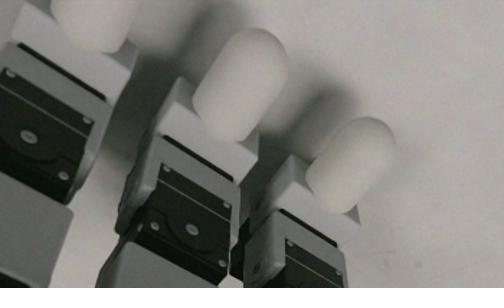

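>>> move(arm7={"target": [0.365, -0.19, 0.798, 0, 0, 1, 0], "speed": 0.05}, cameras=["arm7_cam_wrist"])

>>> zoom_image(camera="arm7_cam_wrist", region=[250, 0, 600, 200])

Scene clock: 81.47 s.
Joint torques (N m): arm1=[0.62 -0.5 9.09 1.99 0.02 0.02] | arm2=[-0.91 0.15 12.05 2.58 0.08 -0.15] | arm3=[1.44 -24.29 11.06 -0.12 -0.26 0.1] | arm4=[-1.67 1.38 7.72 2.82 0.07 -0.12] | arm5=[-0.38 1.61 8.76 2.97 0.08 -0.13] | arm6=[0.26 1.49 10.4 2.58 0.13 -0.09] | arm7=[1.79 -9.11 5.16 1.46 0.2 0.06] | arm8=[1.14 1.08 11.21 1.95 0.02 0]
Motor temperatures (°C): arm1=[35 33 39 30 31 31] | arm2=[36 34 36 34 30 34] | arm3=[36 34 39 31 32 32] | arm4=[33 34 41 33 29 33] | arm5=[32 31 44 29 31 28] | arm6=[31 30 37 30 30 30] | arm7=[36 34 39 31 32 30] | arm8=[34 32 44 32 29 29]
Heat: arm1: hottest joint3_rad 39 °C; arm2: hottest joint1_rad 36 °C; arm3: hottest joint3_rad 39 °C; arm4: hottest joint3_rad 41 °C; arm5: hottest joint3_rad 44 °C; arm6: hottest joint3_rad 37 °C; arm7: hottest joint3_rad 39 °C; arm8: hottest joint3_rad 44 °C.
move: arm7 off_target
Joint velocities: within noise
arm1.joint_positions: joint1_rad=-0.155 joint2_rad=+0.647 joint3_rad=+1.363 joint4_rad=-1.161 joint5_rad=-0.027 joint6_rad=+1.133 hand_index_mcp=+0.754 hand_index_abd=+0.001 hand_index_pip=+0.577 hand_index_dip=+0.696 hand_middle_mcp=+0.755 hand_middle_abd=+0.001 hand_middle_pip=+0.577 hand_middle_dip=+0.696 hand_ring_mcp=+0.754 hand_ring_abd=+0.001 hand_ring_pip=+0.577 hand_ring_dip=+0.696 hand_thumb_cmc=+0.714 hand_thumb_axl=+0.677 hand_thumb_mcp=+0.226 hand_thumb_ipl=+0.168 hand_current_limit=+0.400 hand_speed=-0.600
arm1.joint_status: not commanded
arm1.hand_state: goal,goal,goal,goal,goal,goal,goal,goal,goal,goal,goal,goal,goal,goal,goal,goal
arm1.index_mcp_current_ma: 1
arm1.index_abd_current_ma: 1
arm1.index_pip_current_ma: 1
arm1.index_dip_current_ma: 0
arm1.middle_mcp_current_ma: 1
arm1.middle_abd_current_ma: 1
arm1.middle_pip_current_ma: 1
arm1.middle_dip_current_ma: 0
arm1.ring_mcp_current_ma: 1
arm1.ring_abd_current_ma: 1
arm1.ring_pip_current_ma: 1
arm1.ring_dip_current_ma: 0
arm1.thumb_cmc_current_ma: 1
arm1.thumb_axl_current_ma: -1
arm1.thumb_mcp_current_ma: 0
arm1.thumb_ipl_current_ma: -1
arm1.hand_goal_index_mcp: 0.754
arm1.hand_goal_index_abd: 0.000
arm1.hand_goal_index_pip: 0.576
arm1.hand_goal_index_dip: 0.696
arm1.hand_goal_middle_mcp: 0.754
arm1.hand_goal_middle_abd: 0.000
arm1.hand_goal_middle_pip: 0.576
arm1.hand_goal_middle_dip: 0.696
arm1.hand_goal_ring_mcp: 0.754
arm1.hand_goal_ring_abd: 0.000
arm1.hand_goal_ring_pip: 0.576
arm1.hand_goal_ring_dip: 0.696
arm1.hand_goal_thumb_cmc: 0.714
arm1.hand_goal_thumb_axl: 0.678
arm1.hand_goal_thumb_mcp: 0.226
arm1.hand_goal_thumb_ipl: 0.168
arm1.hand: x=+0.9769 y=+0.3793 z=+1.3788 quat_wxyz=(+0.461, +0.688, -0.493, +0.268) (m; scene frame)
arm1.hand_target: x=+0.9772 y=+0.3823 z=+1.3897 quat_wxyz=(+0.469, +0.683, -0.490, +0.273) (m; scene frame)
arm1.hand_status: not commanded
arm2.joint_positions: joint1_rad=-0.203 joint2_rad=+0.637 joint3_rad=+1.344 joint4_rad=-1.264 joint5_rad=-0.037 joint6_rad=+1.147 hand_index_mcp=+0.754 hand_index_abd=+0.000 hand_index_pip=+0.577 hand_index_dip=+0.696 hand_middle_mcp=+0.754 hand_middle_abd=+0.000 hand_middle_pip=+0.577 hand_middle_dip=+0.696 hand_ring_mcp=+0.754 hand_ring_abd=+0.000 hand_ring_pip=+0.577 hand_ring_dip=+0.696 hand_thumb_cmc=+0.714 hand_thumb_axl=+0.677 hand_thumb_mcp=+0.226 hand_thumb_ipl=+0.168 hand_current_limit=+0.400 hand_speed=-0.600
arm2.joint_status: not commanded
arm2.hand_state: goal,goal,goal,goal,goal,goal,goal,goal,goal,goal,goal,goal,goal,goal,goal,goal
arm2.index_mcp_current_ma: 0
arm2.index_abd_current_ma: 0
arm2.index_pip_current_ma: 0
arm2.index_dip_current_ma: 0
arm2.middle_mcp_current_ma: 0
arm2.middle_abd_current_ma: 0
arm2.middle_pip_current_ma: 0
arm2.middle_dip_current_ma: 0
arm2.ring_mcp_current_ma: 0
arm2.ring_abd_current_ma: 0
arm2.ring_pip_current_ma: 0
arm2.ring_dip_current_ma: 0
arm2.thumb_cmc_current_ma: 0
arm2.thumb_axl_current_ma: 0
arm2.thumb_mcp_current_ma: 0
arm2.thumb_ipl_current_ma: 0
arm2.hand_goal_index_mcp: 0.754
arm2.hand_goal_index_abd: 0.000
arm2.hand_goal_index_pip: 0.576
arm2.hand_goal_index_dip: 0.696
arm2.hand_goal_middle_mcp: 0.754
arm2.hand_goal_middle_abd: 0.000
arm2.hand_goal_middle_pip: 0.576
arm2.hand_goal_middle_dip: 0.696
arm2.hand_goal_ring_mcp: 0.754
arm2.hand_goal_ring_abd: 0.000
arm2.hand_goal_ring_pip: 0.576
arm2.hand_goal_ring_dip: 0.696
arm2.hand_goal_thumb_cmc: 0.714
arm2.hand_goal_thumb_axl: 0.678
arm2.hand_goal_thumb_mcp: 0.226
arm2.hand_goal_thumb_ipl: 0.168
arm2.hand: x=+0.2905 y=+0.4217 z=+1.2742 quat_wxyz=(+0.433, +0.679, -0.545, +0.234) (m; scene frame)
arm2.hand_target: x=+0.2911 y=+0.4248 z=+1.2909 quat_wxyz=(+0.447, +0.673, -0.539, +0.240) (m; scene frame)
arm2.hand_status: not commanded
arm3: as last shown
arm4.joint_positions: joint1_rad=+0.263 joint2_rad=+0.629 joint3_rad=+1.452 joint4_rad=-1.155 joint5_rad=+0.003 joint6_rad=+1.043 hand_index_mcp=+0.756 hand_index_abd=+0.001 hand_index_pip=+0.577 hand_index_dip=+0.696 hand_middle_mcp=+0.756 hand_middle_abd=+0.000 hand_middle_pip=+0.577 hand_middle_dip=+0.696 hand_ring_mcp=+0.756 hand_ring_abd=+0.000 hand_ring_pip=+0.577 hand_ring_dip=+0.696 hand_thumb_cmc=+0.716 hand_thumb_axl=+0.677 hand_thumb_mcp=+0.226 hand_thumb_ipl=+0.168 hand_current_limit=+0.400 hand_speed=-0.600
arm4.joint_status: not commanded
arm4.hand_state: goal,goal,goal,goal,goal,goal,goal,goal,goal,goal,goal,goal,goal,goal,goal,goal
arm4.index_mcp_current_ma: 1
arm4.index_abd_current_ma: 0
arm4.index_pip_current_ma: 0
arm4.index_dip_current_ma: 0
arm4.middle_mcp_current_ma: 1
arm4.middle_abd_current_ma: 0
arm4.middle_pip_current_ma: 0
arm4.middle_dip_current_ma: 0
arm4.ring_mcp_current_ma: 1
arm4.ring_abd_current_ma: 0
arm4.ring_pip_current_ma: 0
arm4.ring_dip_current_ma: 0
arm4.thumb_cmc_current_ma: 1
arm4.thumb_axl_current_ma: 0
arm4.thumb_mcp_current_ma: 0
arm4.thumb_ipl_current_ma: 0
arm4.hand_goal_index_mcp: 0.754
arm4.hand_goal_index_abd: 0.000
arm4.hand_goal_index_pip: 0.576
arm4.hand_goal_index_dip: 0.696
arm4.hand_goal_middle_mcp: 0.754
arm4.hand_goal_middle_abd: 0.000
arm4.hand_goal_middle_pip: 0.576
arm4.hand_goal_middle_dip: 0.696
arm4.hand_goal_ring_mcp: 0.754
arm4.hand_goal_ring_abd: 0.000
arm4.hand_goal_ring_pip: 0.576
arm4.hand_goal_ring_dip: 0.696
arm4.hand_goal_thumb_cmc: 0.714
arm4.hand_goal_thumb_axl: 0.678
arm4.hand_goal_thumb_mcp: 0.226
arm4.hand_goal_thumb_ipl: 0.168
arm4.hand: x=-1.0892 y=+0.3751 z=+1.3597 quat_wxyz=(+0.458, +0.759, -0.294, +0.356) (m; scene frame)
arm4.hand_target: x=-1.0903 y=+0.3790 z=+1.3697 quat_wxyz=(+0.465, +0.753, -0.292, +0.362) (m; scene frame)
arm4.hand_status: not commanded
arm5.joint_positions: joint1_rad=+0.115 joint2_rad=+0.597 joint3_rad=+1.368 joint4_rad=-1.306 joint5_rad=-0.003 joint6_rad=+1.073 hand_index_mcp=+0.755 hand_index_abd=+0.000 hand_index_pip=+0.577 hand_index_dip=+0.696 hand_middle_mcp=+0.755 hand_middle_abd=+0.000 hand_middle_pip=+0.577 hand_middle_dip=+0.696 hand_ring_mcp=+0.755 hand_ring_abd=+0.000 hand_ring_pip=+0.577 hand_ring_dip=+0.696 hand_thumb_cmc=+0.715 hand_thumb_axl=+0.677 hand_thumb_mcp=+0.226 hand_thumb_ipl=+0.168 hand_current_limit=+0.400 hand_speed=-0.600
arm5.joint_status: not commanded
arm5.hand_state: goal,goal,goal,goal,goal,goal,goal,goal,goal,goal,goal,goal,goal,goal,goal,goal
arm5.index_mcp_current_ma: 1
arm5.index_abd_current_ma: 0
arm5.index_pip_current_ma: 0
arm5.index_dip_current_ma: 0
arm5.middle_mcp_current_ma: 1
arm5.middle_abd_current_ma: 0
arm5.middle_pip_current_ma: 0
arm5.middle_dip_current_ma: 0
arm5.ring_mcp_current_ma: 1
arm5.ring_abd_current_ma: 0
arm5.ring_pip_current_ma: 0
arm5.ring_dip_current_ma: 0
arm5.thumb_cmc_current_ma: 1
arm5.thumb_axl_current_ma: 0
arm5.thumb_mcp_current_ma: 0
arm5.thumb_ipl_current_ma: 0
arm5.hand_goal_index_mcp: 0.754
arm5.hand_goal_index_abd: 0.000
arm5.hand_goal_index_pip: 0.576
arm5.hand_goal_index_dip: 0.696
arm5.hand_goal_middle_mcp: 0.754
arm5.hand_goal_middle_abd: 0.000
arm5.hand_goal_middle_pip: 0.576
arm5.hand_goal_middle_dip: 0.696
arm5.hand_goal_ring_mcp: 0.754
arm5.hand_goal_ring_abd: 0.000
arm5.hand_goal_ring_pip: 0.576
arm5.hand_goal_ring_dip: 0.696
arm5.hand_goal_thumb_cmc: 0.714
arm5.hand_goal_thumb_axl: 0.678
arm5.hand_goal_thumb_mcp: 0.226
arm5.hand_goal_thumb_ipl: 0.168
arm5.hand: x=-1.0991 y=-0.4079 z=+1.3450 quat_wxyz=(-0.265, +0.413, +0.765, +0.417) (m; scene frame)
arm5.hand_target: x=-1.0990 y=-0.4111 z=+1.3552 quat_wxyz=(-0.271, +0.411, +0.760, +0.425) (m; scene frame)
arm5.hand_status: not commanded
arm6.joint_positions: joint1_rad=+0.096 joint2_rad=+0.600 joint3_rad=+1.393 joint4_rad=-1.159 joint5_rad=+0.044 joint6_rad=+1.161 hand_index_mcp=+0.755 hand_index_abd=+0.001 hand_index_pip=+0.577 hand_index_dip=+0.696 hand_middle_mcp=+0.755 hand_middle_abd=+0.001 hand_middle_pip=+0.577 hand_middle_dip=+0.696 hand_ring_mcp=+0.755 hand_ring_abd=+0.001 hand_ring_pip=+0.577 hand_ring_dip=+0.696 hand_thumb_cmc=+0.715 hand_thumb_axl=+0.677 hand_thumb_mcp=+0.226 hand_thumb_ipl=+0.168 hand_current_limit=+0.400 hand_speed=-0.600
arm6.joint_status: not commanded
arm6.hand_state: goal,goal,goal,goal,goal,goal,goal,goal,goal,goal,overload,goal,goal,goal,goal,goal
arm6.index_mcp_current_ma: 1
arm6.index_abd_current_ma: 1
arm6.index_pip_current_ma: 1
arm6.index_dip_current_ma: 0
arm6.middle_mcp_current_ma: 1
arm6.middle_abd_current_ma: 1
arm6.middle_pip_current_ma: 1
arm6.middle_dip_current_ma: 0
arm6.ring_mcp_current_ma: 1
arm6.ring_abd_current_ma: 1
arm6.ring_pip_current_ma: 0
arm6.ring_dip_current_ma: 0
arm6.thumb_cmc_current_ma: 1
arm6.thumb_axl_current_ma: -1
arm6.thumb_mcp_current_ma: 0
arm6.thumb_ipl_current_ma: 0
arm6.hand_goal_index_mcp: 0.754
arm6.hand_goal_index_abd: 0.000
arm6.hand_goal_index_pip: 0.576
arm6.hand_goal_index_dip: 0.696
arm6.hand_goal_middle_mcp: 0.754
arm6.hand_goal_middle_abd: 0.000
arm6.hand_goal_middle_pip: 0.576
arm6.hand_goal_middle_dip: 0.696
arm6.hand_goal_ring_mcp: 0.754
arm6.hand_goal_ring_abd: 0.000
arm6.hand_goal_ring_pip: 0.576
arm6.hand_goal_ring_dip: 0.696
arm6.hand_goal_thumb_cmc: 0.714
arm6.hand_goal_thumb_axl: 0.678
arm6.hand_goal_thumb_mcp: 0.226
arm6.hand_goal_thumb_ipl: 0.168
arm6.hand: x=-0.3870 y=-0.4076 z=+1.3821 quat_wxyz=(-0.328, +0.418, +0.706, +0.467) (m; scene frame)
arm6.hand_target: x=-0.3864 y=-0.4120 z=+1.3970 quat_wxyz=(-0.337, +0.414, +0.698, +0.478) (m; scene frame)
arm6.hand_status: not commanded
arm7.joint_positions: joint1_rad=+0.096 joint2_rad=+1.553 joint3_rad=+0.838 joint4_rad=-0.838 joint5_rad=-0.003 joint6_rad=+0.061 hand_index_mcp=+0.753 hand_index_abd=+0.001 hand_index_pip=+0.576 hand_index_dip=-0.609 hand_middle_mcp=+0.754 hand_middle_abd=+0.001 hand_middle_pip=+0.575 hand_middle_dip=-0.610 hand_ring_mcp=+0.754 hand_ring_abd=+0.000 hand_ring_pip=+0.575 hand_ring_dip=-0.611 hand_thumb_cmc=+0.711 hand_thumb_axl=+0.677 hand_thumb_mcp=+0.223 hand_thumb_ipl=+0.168 hand_current_limit=+0.400 hand_speed=-0.600
arm7.joint_status: not commanded
arm7.hand_state: goal,goal,goal,goal,goal,goal,goal,goal,goal,goal,goal,goal,goal,goal,goal,goal
arm7.index_mcp_current_ma: -1
arm7.index_abd_current_ma: 1
arm7.index_pip_current_ma: -1
arm7.index_dip_current_ma: 1
arm7.middle_mcp_current_ma: 0
arm7.middle_abd_current_ma: 1
arm7.middle_pip_current_ma: -1
arm7.middle_dip_current_ma: 0
arm7.ring_mcp_current_ma: 0
arm7.ring_abd_current_ma: 1
arm7.ring_pip_current_ma: -2
arm7.ring_dip_current_ma: -3
arm7.thumb_cmc_current_ma: -6
arm7.thumb_axl_current_ma: -1
arm7.thumb_mcp_current_ma: -8
arm7.thumb_ipl_current_ma: -1
arm7.hand_goal_index_mcp: 0.754
arm7.hand_goal_index_abd: 0.000
arm7.hand_goal_index_pip: 0.576
arm7.hand_goal_index_dip: -0.610
arm7.hand_goal_middle_mcp: 0.754
arm7.hand_goal_middle_abd: 0.000
arm7.hand_goal_middle_pip: 0.576
arm7.hand_goal_middle_dip: -0.610
arm7.hand_goal_ring_mcp: 0.754
arm7.hand_goal_ring_abd: 0.000
arm7.hand_goal_ring_pip: 0.576
arm7.hand_goal_ring_dip: -0.610
arm7.hand_goal_thumb_cmc: 0.714
arm7.hand_goal_thumb_axl: 0.678
arm7.hand_goal_thumb_mcp: 0.226
arm7.hand_goal_thumb_ipl: 0.168
arm7.hand: x=+0.3649 y=-0.1873 z=+0.8110 quat_wxyz=(-0.002, +0.000, +1.000, +0.008) (m; scene frame)
arm7.hand_target: x=+0.3649 y=-0.1905 z=+0.7983 quat_wxyz=(+0.000, +0.000, +1.000, +0.000) (m; scene frame)
arm7.hand_status: off_target (0.013 m and 0.9 deg from the pose sent, 0.025 m and 0.5 deg at the start)
arm8.joint_positions: joint1_rad=-0.499 joint2_rad=+0.634 joint3_rad=+1.362 joint4_rad=-1.357 joint5_rad=-0.046 joint6_rad=+1.026 hand_index_mcp=+0.755 hand_index_abd=+0.000 hand_index_pip=+0.577 hand_index_dip=+0.696 hand_middle_mcp=+0.755 hand_middle_abd=+0.000 hand_middle_pip=+0.577 hand_middle_dip=+0.696 hand_ring_mcp=+0.755 hand_ring_abd=+0.000 hand_ring_pip=+0.577 hand_ring_dip=+0.696 hand_thumb_cmc=+0.715 hand_thumb_axl=+0.677 hand_thumb_mcp=+0.226 hand_thumb_ipl=+0.168 hand_current_limit=+0.400 hand_speed=-0.600
arm8.joint_status: not commanded
arm8.hand_state: goal,goal,goal,goal,goal,goal,goal,goal,goal,goal,goal,goal,goal,goal,goal,goal
arm8.index_mcp_current_ma: 0
arm8.index_abd_current_ma: 0
arm8.index_pip_current_ma: 0
arm8.index_dip_current_ma: 0
arm8.middle_mcp_current_ma: 0
arm8.middle_abd_current_ma: 0
arm8.middle_pip_current_ma: 0
arm8.middle_dip_current_ma: 0
arm8.ring_mcp_current_ma: 0
arm8.ring_abd_current_ma: 0
arm8.ring_pip_current_ma: 0
arm8.ring_dip_current_ma: 0
arm8.thumb_cmc_current_ma: 0
arm8.thumb_axl_current_ma: 0
arm8.thumb_mcp_current_ma: 0
arm8.thumb_ipl_current_ma: 0
arm8.hand_goal_index_mcp: 0.754
arm8.hand_goal_index_abd: 0.000
arm8.hand_goal_index_pip: 0.576
arm8.hand_goal_index_dip: 0.696
arm8.hand_goal_middle_mcp: 0.754
arm8.hand_goal_middle_abd: 0.000
arm8.hand_goal_middle_pip: 0.576
arm8.hand_goal_middle_dip: 0.696
arm8.hand_goal_ring_mcp: 0.754
arm8.hand_goal_ring_abd: 0.000
arm8.hand_goal_ring_pip: 0.576
arm8.hand_goal_ring_dip: 0.696
arm8.hand_goal_thumb_cmc: 0.714
arm8.hand_goal_thumb_axl: 0.678
arm8.hand_goal_thumb_mcp: 0.226
arm8.hand_goal_thumb_ipl: 0.168
arm8.hand: x=+1.3587 y=-0.4618 z=+1.3484 quat_wxyz=(-0.155, +0.595, +0.663, +0.428) (m; scene frame)
arm8.hand_target: x=+1.3578 y=-0.4641 z=+1.3613 quat_wxyz=(-0.158, +0.590, +0.658, +0.440) (m; scene frame)
arm8.hand_status: not commanded
pictures: arm7_cam_wrist
Images, in order (width x height): arm7_cam_wrist 896x504.

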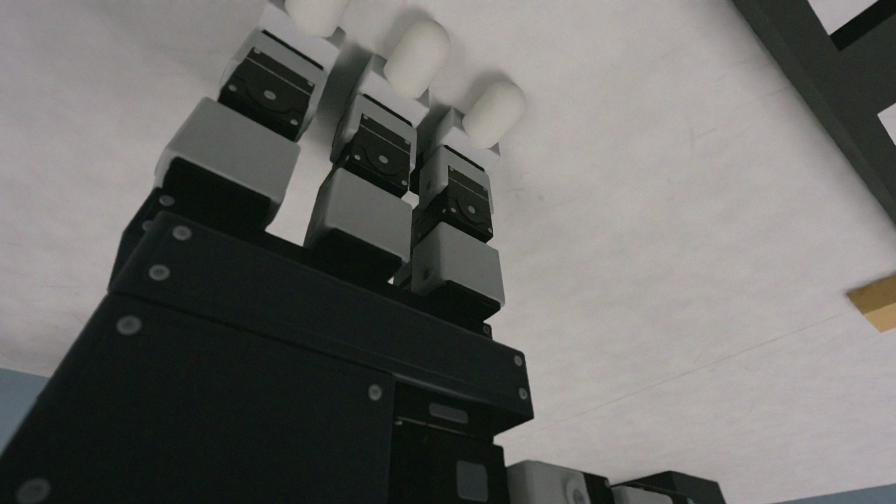

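Scaled by 1.440.

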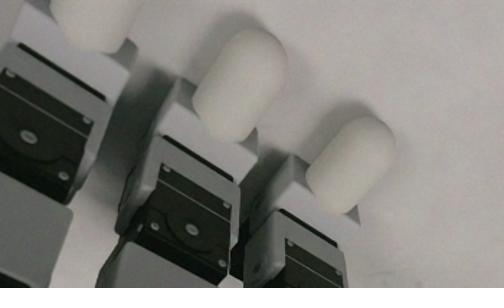

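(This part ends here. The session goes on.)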